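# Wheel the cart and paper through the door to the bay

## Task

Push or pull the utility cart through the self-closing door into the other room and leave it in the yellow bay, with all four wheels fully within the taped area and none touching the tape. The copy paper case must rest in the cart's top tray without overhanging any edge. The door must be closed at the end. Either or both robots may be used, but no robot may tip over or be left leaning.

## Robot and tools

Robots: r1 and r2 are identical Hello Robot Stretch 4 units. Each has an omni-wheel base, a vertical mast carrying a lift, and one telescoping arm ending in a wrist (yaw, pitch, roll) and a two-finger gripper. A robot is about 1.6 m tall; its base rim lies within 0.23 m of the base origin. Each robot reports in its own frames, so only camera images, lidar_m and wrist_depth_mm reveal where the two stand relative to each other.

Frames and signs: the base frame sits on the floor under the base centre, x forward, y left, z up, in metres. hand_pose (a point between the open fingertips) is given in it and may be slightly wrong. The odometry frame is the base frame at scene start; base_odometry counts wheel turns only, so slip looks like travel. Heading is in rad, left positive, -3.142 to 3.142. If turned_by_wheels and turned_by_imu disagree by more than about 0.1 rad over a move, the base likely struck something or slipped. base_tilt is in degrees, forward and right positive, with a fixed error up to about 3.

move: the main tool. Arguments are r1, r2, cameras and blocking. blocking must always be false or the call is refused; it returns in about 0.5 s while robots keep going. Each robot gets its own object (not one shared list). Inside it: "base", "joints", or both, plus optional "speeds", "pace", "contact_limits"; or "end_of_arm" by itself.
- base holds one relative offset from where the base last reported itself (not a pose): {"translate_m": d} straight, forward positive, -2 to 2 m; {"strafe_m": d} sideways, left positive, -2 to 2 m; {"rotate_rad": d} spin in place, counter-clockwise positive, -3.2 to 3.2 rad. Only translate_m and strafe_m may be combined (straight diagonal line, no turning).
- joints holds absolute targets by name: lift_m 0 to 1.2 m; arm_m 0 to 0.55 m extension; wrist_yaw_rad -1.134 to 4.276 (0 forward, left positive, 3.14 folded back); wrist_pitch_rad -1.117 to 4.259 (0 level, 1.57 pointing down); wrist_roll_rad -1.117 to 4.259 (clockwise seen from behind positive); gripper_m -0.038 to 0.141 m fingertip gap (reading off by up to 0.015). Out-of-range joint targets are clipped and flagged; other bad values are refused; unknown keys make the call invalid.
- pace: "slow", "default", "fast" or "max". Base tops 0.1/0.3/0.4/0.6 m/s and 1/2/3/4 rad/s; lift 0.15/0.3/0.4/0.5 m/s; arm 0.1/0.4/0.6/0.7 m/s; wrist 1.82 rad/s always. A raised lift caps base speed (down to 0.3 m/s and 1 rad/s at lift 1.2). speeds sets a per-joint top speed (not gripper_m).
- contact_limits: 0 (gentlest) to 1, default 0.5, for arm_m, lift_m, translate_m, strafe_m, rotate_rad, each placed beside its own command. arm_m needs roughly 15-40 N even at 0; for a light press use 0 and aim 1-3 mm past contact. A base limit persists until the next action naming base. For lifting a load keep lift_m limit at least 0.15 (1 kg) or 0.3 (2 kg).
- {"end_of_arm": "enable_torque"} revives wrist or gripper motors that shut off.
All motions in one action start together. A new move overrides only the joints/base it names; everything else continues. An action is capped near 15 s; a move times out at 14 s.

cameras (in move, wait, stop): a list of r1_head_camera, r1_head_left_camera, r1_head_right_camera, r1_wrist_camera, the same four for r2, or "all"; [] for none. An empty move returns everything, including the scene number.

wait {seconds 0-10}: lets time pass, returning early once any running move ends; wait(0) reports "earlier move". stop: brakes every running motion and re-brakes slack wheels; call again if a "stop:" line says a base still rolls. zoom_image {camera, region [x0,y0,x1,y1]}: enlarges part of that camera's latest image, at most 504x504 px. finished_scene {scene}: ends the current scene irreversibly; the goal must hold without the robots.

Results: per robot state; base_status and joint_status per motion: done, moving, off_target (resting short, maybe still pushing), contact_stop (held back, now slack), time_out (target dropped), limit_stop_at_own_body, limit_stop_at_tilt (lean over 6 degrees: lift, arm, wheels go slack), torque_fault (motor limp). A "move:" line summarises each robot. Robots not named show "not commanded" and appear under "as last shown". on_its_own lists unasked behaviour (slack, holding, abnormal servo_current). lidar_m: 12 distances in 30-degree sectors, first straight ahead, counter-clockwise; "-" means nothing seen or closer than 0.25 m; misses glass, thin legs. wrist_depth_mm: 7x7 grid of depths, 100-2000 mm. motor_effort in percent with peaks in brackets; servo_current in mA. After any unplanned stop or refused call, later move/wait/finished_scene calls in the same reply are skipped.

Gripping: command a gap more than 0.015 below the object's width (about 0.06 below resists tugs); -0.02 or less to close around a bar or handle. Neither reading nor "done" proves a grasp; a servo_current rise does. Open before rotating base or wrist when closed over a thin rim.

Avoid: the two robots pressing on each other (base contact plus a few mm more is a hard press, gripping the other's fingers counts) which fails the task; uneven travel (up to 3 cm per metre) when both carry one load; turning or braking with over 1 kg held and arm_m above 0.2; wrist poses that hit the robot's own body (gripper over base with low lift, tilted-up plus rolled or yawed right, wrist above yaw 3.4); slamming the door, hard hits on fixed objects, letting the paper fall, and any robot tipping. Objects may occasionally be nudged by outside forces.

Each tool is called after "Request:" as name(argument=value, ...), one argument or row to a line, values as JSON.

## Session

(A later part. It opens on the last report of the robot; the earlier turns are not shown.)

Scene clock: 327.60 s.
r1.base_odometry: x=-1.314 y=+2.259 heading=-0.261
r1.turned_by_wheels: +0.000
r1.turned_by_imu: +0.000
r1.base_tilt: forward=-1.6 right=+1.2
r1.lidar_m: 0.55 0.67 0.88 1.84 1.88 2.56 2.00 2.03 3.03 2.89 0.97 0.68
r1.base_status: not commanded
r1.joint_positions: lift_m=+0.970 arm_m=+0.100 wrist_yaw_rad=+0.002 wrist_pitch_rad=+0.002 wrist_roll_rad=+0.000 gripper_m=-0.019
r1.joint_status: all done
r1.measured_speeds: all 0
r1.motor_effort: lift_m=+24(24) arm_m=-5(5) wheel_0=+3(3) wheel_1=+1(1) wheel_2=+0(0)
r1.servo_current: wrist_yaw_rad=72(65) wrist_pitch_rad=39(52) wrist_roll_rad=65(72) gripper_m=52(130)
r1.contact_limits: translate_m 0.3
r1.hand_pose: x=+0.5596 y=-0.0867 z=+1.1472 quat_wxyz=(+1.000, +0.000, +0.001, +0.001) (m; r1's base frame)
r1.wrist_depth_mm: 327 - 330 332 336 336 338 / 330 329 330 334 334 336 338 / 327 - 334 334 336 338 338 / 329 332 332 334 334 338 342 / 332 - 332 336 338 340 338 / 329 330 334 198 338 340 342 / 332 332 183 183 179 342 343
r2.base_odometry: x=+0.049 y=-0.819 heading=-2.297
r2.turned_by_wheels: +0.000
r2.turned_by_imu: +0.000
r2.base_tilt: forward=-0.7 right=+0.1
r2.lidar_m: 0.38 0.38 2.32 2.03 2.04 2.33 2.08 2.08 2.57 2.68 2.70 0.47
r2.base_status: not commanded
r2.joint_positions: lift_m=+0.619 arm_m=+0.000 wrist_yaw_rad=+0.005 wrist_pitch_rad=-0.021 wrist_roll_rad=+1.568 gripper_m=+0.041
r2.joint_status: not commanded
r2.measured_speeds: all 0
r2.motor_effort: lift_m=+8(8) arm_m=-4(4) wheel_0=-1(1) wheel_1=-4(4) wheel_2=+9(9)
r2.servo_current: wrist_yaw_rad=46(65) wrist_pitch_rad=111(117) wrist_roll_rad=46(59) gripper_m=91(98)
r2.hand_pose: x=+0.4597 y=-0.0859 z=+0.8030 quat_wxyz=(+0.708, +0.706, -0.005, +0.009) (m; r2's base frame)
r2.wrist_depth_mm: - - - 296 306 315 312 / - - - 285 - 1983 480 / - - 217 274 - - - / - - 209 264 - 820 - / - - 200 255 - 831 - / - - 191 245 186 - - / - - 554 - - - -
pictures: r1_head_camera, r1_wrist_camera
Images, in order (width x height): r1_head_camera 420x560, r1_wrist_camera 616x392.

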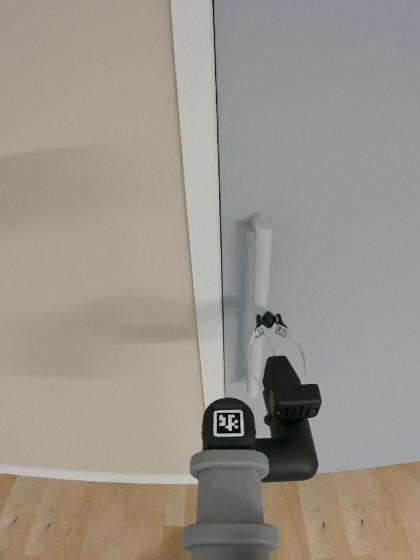

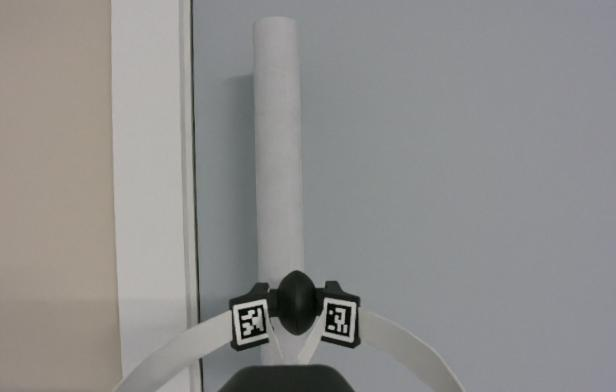

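Request:
move(
  blocking=false,
  r1={"joints":{"gripper_m":0.1}},
)

Request:
wait(
  seconds=1.5,
)

Request:
move(
  blocking=false,
  r1={"base":{"strafe_m":0.015},"joints":{"arm_m":0.195},"pace":"slow","contact_limits":{"arm_m":0}},
)

Request:
wait(
  seconds=1.7,
)

Request:
move(
  blocking=false,
  r1={"joints":{"gripper_m":-0.02}},
)

Request:
wait(
  seconds=2,
  cameras=["r1_head_camera","r1_wrist_camera"],
)

Scene clock: 339.43 s.
move: r1 moving
r1.base_odometry: x=-1.314 y=+2.259 heading=-0.261
r1.turned_by_wheels: +0.000
r1.turned_by_imu: +0.000
r1.base_tilt: forward=-1.6 right=+1.2
r1.lidar_m: 0.58 0.66 0.89 1.81 1.88 2.57 1.99 2.04 3.04 2.90 0.97 0.67
r1.base_status: not commanded
r1.joint_positions: lift_m=+0.970 arm_m=+0.100 wrist_yaw_rad=+0.002 wrist_pitch_rad=+0.002 wrist_roll_rad=+0.000 gripper_m=+0.005
r1.joint_status: gripper_m moving
r1.measured_speeds: all 0
r1.motor_effort: lift_m=+24(24) arm_m=-5(5) wheel_0=+2(3) wheel_1=+1(1) wheel_2=+0(0)
r1.servo_current: wrist_yaw_rad=52(72) wrist_pitch_rad=39(52) wrist_roll_rad=65(65) gripper_m=65(72)
r1.contact_limits: translate_m 0.3
r1.hand_pose: x=+0.5596 y=-0.0867 z=+1.1472 quat_wxyz=(+1.000, +0.000, +0.001, +0.001) (m; r1's base frame)
r1.wrist_depth_mm: 327 - 330 330 330 336 336 / 327 329 330 332 336 340 338 / 329 - 334 336 336 340 338 / 329 330 336 334 336 340 340 / 330 - 334 256 340 340 340 / 332 330 191 205 340 338 342 / 330 332 336 163 165 342 342
r2: as last shown
r2.lidar_m: 0.37 0.40 2.33 2.02 2.01 2.31 2.07 2.10 2.56 2.69 2.68 0.48
r2.motor_effort: lift_m=+8(8) arm_m=-4(4) wheel_0=+0(1) wheel_1=-4(5) wheel_2=+9(9)
r2.servo_current: wrist_yaw_rad=52(59) wrist_pitch_rad=117(117) wrist_roll_rad=46(59) gripper_m=91(98)
r2.wrist_depth_mm: - - - 296 306 314 312 / - - - 283 - - 477 / - - 218 273 - - - / - - 209 265 - 842 - / - - 201 253 - 809 - / - - 191 246 186 - - / - - 554 - - - -
pictures: none

Scene clock: 340.87 s.
earlier move: r1 done
r1.base_odometry: x=-1.314 y=+2.259 heading=-0.261
r1.turned_by_wheels: +0.000
r1.turned_by_imu: +0.000
r1.base_tilt: forward=-1.6 right=+1.3
r1.lidar_m: 0.57 0.67 0.88 1.83 1.91 2.56 1.98 2.02 3.05 2.89 0.96 0.68
r1.base_status: not commanded
r1.joint_positions: lift_m=+0.970 arm_m=+0.100 wrist_yaw_rad=+0.002 wrist_pitch_rad=+0.002 wrist_roll_rad=+0.000 gripper_m=+0.100
r1.joint_status: all done
r1.measured_speeds: all 0
r1.motor_effort: lift_m=+24(24) arm_m=-5(5) wheel_0=+2(3) wheel_1=+1(1) wheel_2=+0(0)
r1.servo_current: wrist_yaw_rad=46(72) wrist_pitch_rad=39(52) wrist_roll_rad=33(72) gripper_m=39(91)
r1.contact_limits: translate_m 0.3
r1.hand_pose: x=+0.5596 y=-0.0867 z=+1.1472 quat_wxyz=(+1.000, +0.000, +0.001, +0.001) (m; r1's base frame)
r1.wrist_depth_mm: 327 - 329 332 334 336 336 / 327 327 332 334 334 338 338 / 329 - 334 334 336 338 340 / 329 330 334 336 336 340 340 / 330 - 334 336 338 340 340 / 330 330 336 257 197 338 340 / 330 334 336 139 342 340 343
r2.base_odometry: x=+0.049 y=-0.819 heading=-2.297
r2.turned_by_wheels: +0.000
r2.turned_by_imu: +0.000
r2.base_tilt: forward=-0.7 right=+0.1
r2.lidar_m: 0.36 0.40 2.30 2.03 2.07 2.31 2.07 2.08 2.55 2.68 2.68 0.47
r2.base_status: not commanded
r2.joint_positions: lift_m=+0.619 arm_m=+0.000 wrist_yaw_rad=+0.005 wrist_pitch_rad=-0.021 wrist_roll_rad=+1.568 gripper_m=+0.041
r2.joint_status: not commanded
r2.measured_speeds: all 0
r2.motor_effort: lift_m=+8(8) arm_m=-4(4) wheel_0=-1(1) wheel_1=-4(5) wheel_2=+9(9)
r2.servo_current: wrist_yaw_rad=59(59) wrist_pitch_rad=111(117) wrist_roll_rad=39(59) gripper_m=91(98)
r2.hand_pose: x=+0.4597 y=-0.0859 z=+0.8030 quat_wxyz=(+0.708, +0.706, -0.005, +0.009) (m; r2's base frame)
r2.wrist_depth_mm: - - - 296 304 312 312 / - - - 285 - 1921 484 / - - 218 274 - - - / - - 209 265 - 842 - / - - 201 255 - 831 - / - - 191 246 186 - - / - - 549 - - - -
wait: 1.43 of 1.5 s (r1 has come to rest)
pictures: none

Scene clock: 341.37 s.
move: r1 moving
r1.base_odometry: x=-1.311 y=+2.271 heading=-0.262
r1.turned_by_wheels: +0.000
r1.turned_by_imu: +0.000
r1.base_tilt: forward=-1.6 right=+1.3
r1.lidar_m: 0.58 0.66 0.91 1.78 1.89 2.53 1.98 2.03 3.07 2.91 0.94 0.67
r1.base_status: strafe_m moving
r1.joint_positions: lift_m=+0.970 arm_m=+0.113 wrist_yaw_rad=+0.002 wrist_pitch_rad=+0.002 wrist_roll_rad=+0.000 gripper_m=+0.100
r1.joint_status: arm_m moving
r1.measured_speeds: translate_m=+0.000 strafe_m=+0.027 rotate_rad=-0.001 lift_m=+0.000 arm_m=+0.049 wrist_yaw_rad=+0.000 wrist_pitch_rad=+0.000 wrist_roll_rad=+0.000
r1.motor_effort: lift_m=+24(24) arm_m=+4(6) wheel_0=-4(7) wheel_1=+3(7) wheel_2=+1(1)
r1.servo_current: wrist_yaw_rad=39(65) wrist_pitch_rad=46(52) wrist_roll_rad=65(65) gripper_m=39(52)
r1.contact_limits: arm_m 0
r1.hand_pose: x=+0.5720 y=-0.0867 z=+1.1472 quat_wxyz=(+1.000, +0.000, +0.001, +0.001) (m; r1's base frame)
r1.wrist_depth_mm: 314 - 320 320 324 327 325 / 315 317 322 248 325 327 329 / 317 317 324 249 327 327 329 / 319 319 322 247 327 329 332 / 322 320 325 255 329 330 332 / 320 320 325 247 198 330 334 / 320 324 327 145 329 332 332
r2: as last shown
r2.lidar_m: 0.37 0.37 2.29 2.04 2.02 2.33 2.09 2.08 2.53 2.66 2.69 0.46
r2.motor_effort: lift_m=+8(8) arm_m=-4(4) wheel_0=-1(1) wheel_1=-4(4) wheel_2=+9(9)
r2.servo_current: wrist_yaw_rad=59(59) wrist_pitch_rad=117(124) wrist_roll_rad=46(59) gripper_m=91(91)
r2.wrist_depth_mm: - - - 294 306 315 312 / - - - 283 - 1921 484 / - - 217 273 - - - / - - 209 265 - 831 - / - - 201 255 - 820 - / - - 191 246 186 - - / - - 554 - - - -
pictures: none

Scene clock: 343.07 s.
earlier move: r1 moving
r1.base_odometry: x=-1.310 y=+2.274 heading=-0.262
r1.turned_by_wheels: +0.000
r1.turned_by_imu: +0.000
r1.base_tilt: forward=-1.6 right=+1.3
r1.lidar_m: 0.57 0.68 0.91 1.82 1.88 2.54 2.00 2.01 3.06 2.92 0.97 0.67
r1.base_status: done
r1.joint_positions: lift_m=+0.970 arm_m=+0.195 wrist_yaw_rad=+0.002 wrist_pitch_rad=+0.002 wrist_roll_rad=+0.000 gripper_m=+0.100
r1.joint_status: arm_m moving
r1.measured_speeds: all 0
r1.motor_effort: lift_m=+24(24) arm_m=+6(8) wheel_0=-3(7) wheel_1=+1(7) wheel_2=+0(1)
r1.servo_current: wrist_yaw_rad=59(72) wrist_pitch_rad=46(52) wrist_roll_rad=59(65) gripper_m=33(52)
r1.contact_limits: arm_m 0
r1.hand_pose: x=+0.6542 y=-0.0867 z=+1.1472 quat_wxyz=(+1.000, +0.000, +0.001, +0.001) (m; r1's base frame)
r1.wrist_depth_mm: 234 - 236 161 242 243 245 / 234 236 239 161 241 243 244 / 235 238 239 167 243 245 246 / 235 - 240 162 244 245 247 / 237 - 240 161 244 246 247 / 236 190 241 162 198 248 247 / 236 153 242 145 246 247 248
r2.base_odometry: x=+0.049 y=-0.819 heading=-2.297
r2.turned_by_wheels: +0.000
r2.turned_by_imu: +0.000
r2.base_tilt: forward=-0.7 right=+0.1
r2.lidar_m: 0.37 0.38 2.33 2.03 2.06 2.34 2.10 2.10 2.56 2.69 2.70 0.47
r2.base_status: not commanded
r2.joint_positions: lift_m=+0.619 arm_m=+0.000 wrist_yaw_rad=+0.005 wrist_pitch_rad=-0.021 wrist_roll_rad=+1.568 gripper_m=+0.041
r2.joint_status: not commanded
r2.measured_speeds: all 0
r2.motor_effort: lift_m=+8(8) arm_m=-4(4) wheel_0=-1(1) wheel_1=-4(5) wheel_2=+9(10)
r2.servo_current: wrist_yaw_rad=39(59) wrist_pitch_rad=117(124) wrist_roll_rad=39(65) gripper_m=98(98)
r2.hand_pose: x=+0.4597 y=-0.0859 z=+0.8030 quat_wxyz=(+0.708, +0.706, -0.005, +0.009) (m; r2's base frame)
r2.wrist_depth_mm: - - - 296 306 315 312 / - - - 285 - 1983 477 / - - 217 274 - - - / - - 208 266 - 842 - / - - 200 254 - 831 - / - - 191 246 186 - - / - - 554 - - - -
wait: 1.70 s; no rest
pictures: none

Scene clock: 343.57 s.
earlier move: r1 done
move: r1 moving
r1.base_odometry: x=-1.310 y=+2.274 heading=-0.261
r1.turned_by_wheels: +0.000
r1.turned_by_imu: +0.000
r1.base_tilt: forward=-1.6 right=+1.3
r1.lidar_m: 0.58 0.67 0.90 1.80 1.86 2.51 1.98 2.05 3.06 2.91 0.97 0.68
r1.base_status: not commanded
r1.joint_positions: lift_m=+0.970 arm_m=+0.195 wrist_yaw_rad=+0.002 wrist_pitch_rad=+0.002 wrist_roll_rad=+0.000 gripper_m=+0.084
r1.joint_status: gripper_m moving; the others done
r1.measured_speeds: translate_m=+0.000 strafe_m=+0.001 rotate_rad=+0.002 lift_m=+0.000 arm_m=+0.000 wrist_yaw_rad=+0.000 wrist_pitch_rad=+0.000 wrist_roll_rad=+0.000
r1.motor_effort: lift_m=+24(24) arm_m=+7(7) wheel_0=-2(3) wheel_1=+1(1) wheel_2=+0(0)
r1.servo_current: wrist_yaw_rad=59(59) wrist_pitch_rad=39(52) wrist_roll_rad=46(72) gripper_m=111(111)
r1.contact_limits: arm_m 0
r1.hand_pose: x=+0.6542 y=-0.0867 z=+1.1472 quat_wxyz=(+1.000, +0.000, +0.001, +0.001) (m; r1's base frame)
r1.wrist_depth_mm: 236 - 237 158 240 240 242 / 236 - 238 161 239 242 242 / 237 - 239 162 241 241 245 / 237 - 240 162 241 242 243 / 236 - 240 161 243 244 245 / 237 191 240 162 199 244 244 / 238 152 242 160 244 244 246
r2: as last shown
r2.lidar_m: 0.38 0.38 2.32 2.01 2.05 2.36 2.08 2.10 2.56 2.69 2.69 0.46
r2.motor_effort: lift_m=+8(8) arm_m=-4(4) wheel_0=-1(1) wheel_1=-4(4) wheel_2=+9(9)
r2.servo_current: wrist_yaw_rad=59(65) wrist_pitch_rad=117(117) wrist_roll_rad=46(59) gripper_m=91(98)
r2.wrist_depth_mm: - - - 296 306 314 314 / - - - 283 - 1921 480 / - - 218 273 - - - / - - 209 265 - 831 - / - - 201 255 - 831 - / - - 192 246 186 - - / - - 549 - - - -
pictures: none

Scene clock: 345.00 s.
earlier move: r1 done
r1.base_odometry: x=-1.310 y=+2.274 heading=-0.261
r1.turned_by_wheels: +0.000
r1.turned_by_imu: +0.000
r1.base_tilt: forward=-1.6 right=+1.2
r1.lidar_m: 0.57 0.67 0.91 1.81 1.89 2.52 1.96 2.03 3.07 2.91 0.96 0.67
r1.base_status: not commanded
r1.joint_positions: lift_m=+0.970 arm_m=+0.195 wrist_yaw_rad=+0.002 wrist_pitch_rad=+0.002 wrist_roll_rad=+0.000 gripper_m=-0.019
r1.joint_status: all done
r1.measured_speeds: all 0
r1.motor_effort: lift_m=+24(24) arm_m=+4(7) wheel_0=+3(3) wheel_1=+1(1) wheel_2=-1(1)
r1.servo_current: wrist_yaw_rad=65(65) wrist_pitch_rad=46(52) wrist_roll_rad=59(72) gripper_m=52(182)
r1.contact_limits: arm_m 0
r1.hand_pose: x=+0.6544 y=-0.0867 z=+1.1472 quat_wxyz=(+1.000, +0.000, +0.001, +0.001) (m; r1's base frame)
r1.wrist_depth_mm: 232 - 237 160 241 242 244 / 233 237 238 160 242 243 244 / 235 - 238 165 242 244 245 / 236 - 238 161 243 245 246 / 236 - 240 161 243 245 247 / 236 - 210 163 244 246 248 / 237 137 243 160 244 246 248
r2.base_odometry: x=+0.049 y=-0.819 heading=-2.297
r2.turned_by_wheels: +0.000
r2.turned_by_imu: +0.000
r2.base_tilt: forward=-0.7 right=+0.0
r2.lidar_m: 0.35 0.38 2.30 2.03 2.04 2.35 2.07 2.09 2.55 2.69 2.69 0.45
r2.base_status: not commanded
r2.joint_positions: lift_m=+0.619 arm_m=+0.000 wrist_yaw_rad=+0.005 wrist_pitch_rad=-0.021 wrist_roll_rad=+1.568 gripper_m=+0.041
r2.joint_status: not commanded
r2.measured_speeds: all 0
r2.motor_effort: lift_m=+8(8) arm_m=-4(4) wheel_0=+0(1) wheel_1=-4(4) wheel_2=+9(9)
r2.servo_current: wrist_yaw_rad=33(65) wrist_pitch_rad=117(124) wrist_roll_rad=46(59) gripper_m=85(98)
r2.hand_pose: x=+0.4597 y=-0.0859 z=+0.8030 quat_wxyz=(+0.708, +0.706, -0.005, +0.009) (m; r2's base frame)
r2.wrist_depth_mm: - - - 296 306 317 312 / - - - 285 - 1921 480 / - - 218 272 - - - / - - 208 265 - 842 - / - - 201 254 - 820 - / - - 191 246 186 - - / - - 554 - - - -
wait: 1.43 of 2 s (r1 has come to rest)
pictures: r1_head_camera, r1_wrist_camera
Images, in order (width x height): r1_head_camera 420x560, r1_wrist_camera 616x392.

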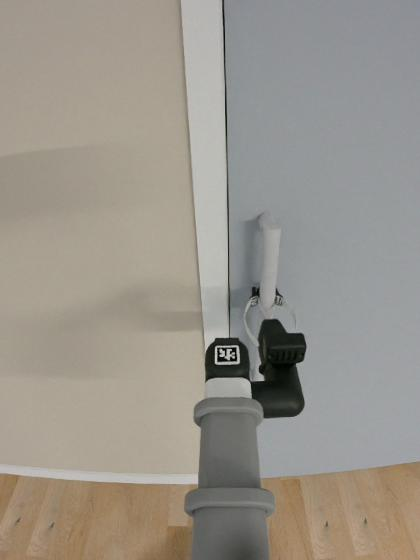

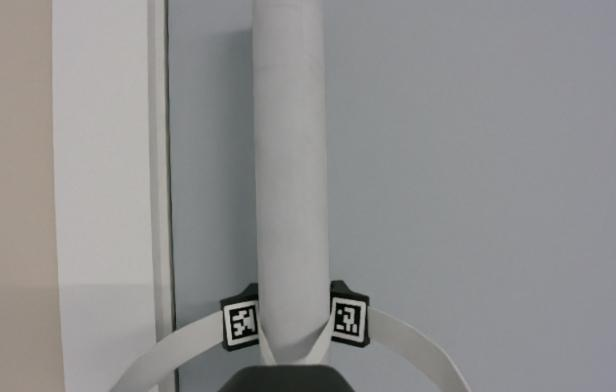

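Request:
move(
  blocking=false,
  r1={"base":{"translate_m":-0.213,"strafe_m":-0.116},"joints":{"wrist_yaw_rad":0.26},"speeds":{"wrist_yaw_rad":0.12},"pace":"slow","contact_limits":{"translate_m":0.8}},
)

Request:
wait(
  seconds=2.7,
  cameras=["r1_head_camera","r1_wrist_camera","r2_head_camera"],
)

Scene clock: 353.13 s.
move: r1 moving
r1.base_odometry: x=-1.324 y=+2.270 heading=-0.262
r1.turned_by_wheels: -0.001
r1.turned_by_imu: -0.001
r1.base_tilt: forward=-1.5 right=+1.3
r1.lidar_m: 0.58 0.67 0.92 1.81 1.91 2.53 1.97 2.04 3.04 2.91 1.00 0.69
r1.base_status: translate_m moving; strafe_m moving
r1.joint_positions: lift_m=+0.970 arm_m=+0.195 wrist_yaw_rad=+0.050 wrist_pitch_rad=+0.002 wrist_roll_rad=+0.000 gripper_m=-0.019
r1.joint_status: wrist_yaw_rad moving
r1.measured_speeds: translate_m=-0.046 strafe_m=-0.026 rotate_rad=-0.003 lift_m=+0.000 arm_m=+0.000 wrist_yaw_rad=+0.120 wrist_pitch_rad=+0.000 wrist_roll_rad=+0.000
r1.motor_effort: lift_m=+24(24) arm_m=-1(4) wheel_0=-5(5) wheel_1=-9(9) wheel_2=+9(9)
r1.servo_current: wrist_yaw_rad=65(72) wrist_pitch_rad=46(52) wrist_roll_rad=39(65) gripper_m=59(59)
r1.contact_limits: arm_m 0; translate_m 0.8
r1.hand_pose: x=+0.6583 y=-0.0730 z=+1.1472 quat_wxyz=(+1.000, +0.000, +0.001, +0.025) (m; r1's base frame)
r1.wrist_depth_mm: 247 - 246 167 244 243 243 / 247 - 247 168 245 246 245 / 248 - 247 168 247 244 243 / 248 - 249 168 246 245 245 / 248 - 249 168 247 245 245 / 251 - 249 168 247 247 246 / 250 - 249 167 249 248 246
r2: as last shown
r2.lidar_m: 0.37 0.37 2.31 2.02 2.03 2.31 2.08 2.11 2.57 2.69 2.68 0.46
r2.motor_effort: lift_m=+8(8) arm_m=-4(4) wheel_0=-1(1) wheel_1=-4(4) wheel_2=+9(9)
r2.servo_current: wrist_yaw_rad=59(65) wrist_pitch_rad=111(117) wrist_roll_rad=46(52) gripper_m=91(98)
r2.wrist_depth_mm: - - - 296 306 314 312 / - - - 285 - 1983 480 / - - 217 274 - - - / - - 209 265 - 842 - / - - 201 254 - 820 - / - - 191 246 186 - - / - - 559 - - - -
pictures: none

Scene clock: 355.83 s.
earlier move: r1 moving
r1.base_odometry: x=-1.545 y=+2.217 heading=-0.260
r1.turned_by_wheels: +0.002
r1.turned_by_imu: -0.052
r1.base_tilt: forward=-1.5 right=+1.2
r1.lidar_m: 0.58 0.87 1.13 1.89 1.94 2.53 1.79 1.80 3.04 2.82 1.29 0.74
r1.base_status: translate_m moving; strafe_m moving
r1.joint_positions: lift_m=+0.970 arm_m=+0.195 wrist_yaw_rad=+0.269 wrist_pitch_rad=+0.002 wrist_roll_rad=+0.000 gripper_m=-0.019
r1.joint_status: all done
r1.measured_speeds: translate_m=-0.011 strafe_m=-0.006 rotate_rad=+0.000 lift_m=+0.000 arm_m=+0.000 wrist_yaw_rad=+0.003 wrist_pitch_rad=+0.000 wrist_roll_rad=+0.000
r1.motor_effort: lift_m=+24(24) arm_m=-7(7) wheel_0=+6(12) wheel_1=+1(17) wheel_2=+17(23)
r1.servo_current: wrist_yaw_rad=65(78) wrist_pitch_rad=33(52) wrist_roll_rad=39(72) gripper_m=59(59)
r1.contact_limits: arm_m 0; translate_m 0.8
r1.hand_pose: x=+0.6674 y=-0.0077 z=+1.1472 quat_wxyz=(+0.991, +0.000, +0.001, +0.134) (m; r1's base frame)
r1.wrist_depth_mm: - - 248 176 245 244 242 / - - 249 174 245 245 243 / - - 250 173 247 244 244 / - - 252 173 248 246 244 / - - 251 172 248 246 245 / - - 186 170 247 247 244 / - 137 252 169 172 248 247
r2.base_odometry: x=+0.049 y=-0.819 heading=-2.297
r2.turned_by_wheels: +0.000
r2.turned_by_imu: +0.000
r2.base_tilt: forward=-0.7 right=+0.1
r2.lidar_m: 0.37 0.37 2.32 2.02 2.06 2.32 2.06 2.10 2.55 2.68 2.69 0.48
r2.base_status: not commanded
r2.joint_positions: lift_m=+0.619 arm_m=+0.000 wrist_yaw_rad=+0.005 wrist_pitch_rad=-0.021 wrist_roll_rad=+1.568 gripper_m=+0.041
r2.joint_status: not commanded
r2.measured_speeds: all 0
r2.motor_effort: lift_m=+8(8) arm_m=-4(4) wheel_0=-1(1) wheel_1=-4(4) wheel_2=+9(9)
r2.servo_current: wrist_yaw_rad=39(72) wrist_pitch_rad=111(124) wrist_roll_rad=46(59) gripper_m=91(98)
r2.hand_pose: x=+0.4597 y=-0.0859 z=+0.8030 quat_wxyz=(+0.708, +0.706, -0.005, +0.009) (m; r2's base frame)
r2.wrist_depth_mm: - - - 296 306 315 312 / - - - 285 - 1921 480 / - - 217 274 - - - / - - 208 264 - 842 - / - - 201 254 - 831 - / - - 191 245 186 - - / - - 554 - - - -
wait: 2.70 s; no rest
pictures: r1_head_camera, r1_wrist_camera, r2_head_camera
Images, in order (width x height): r1_head_camera 420x560, r1_wrist_camera 616x392, r2_head_camera 420x560.

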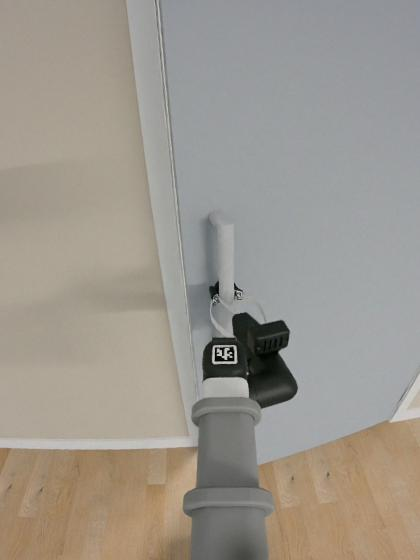

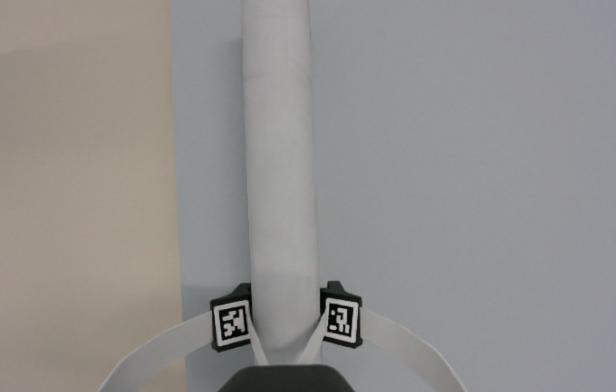

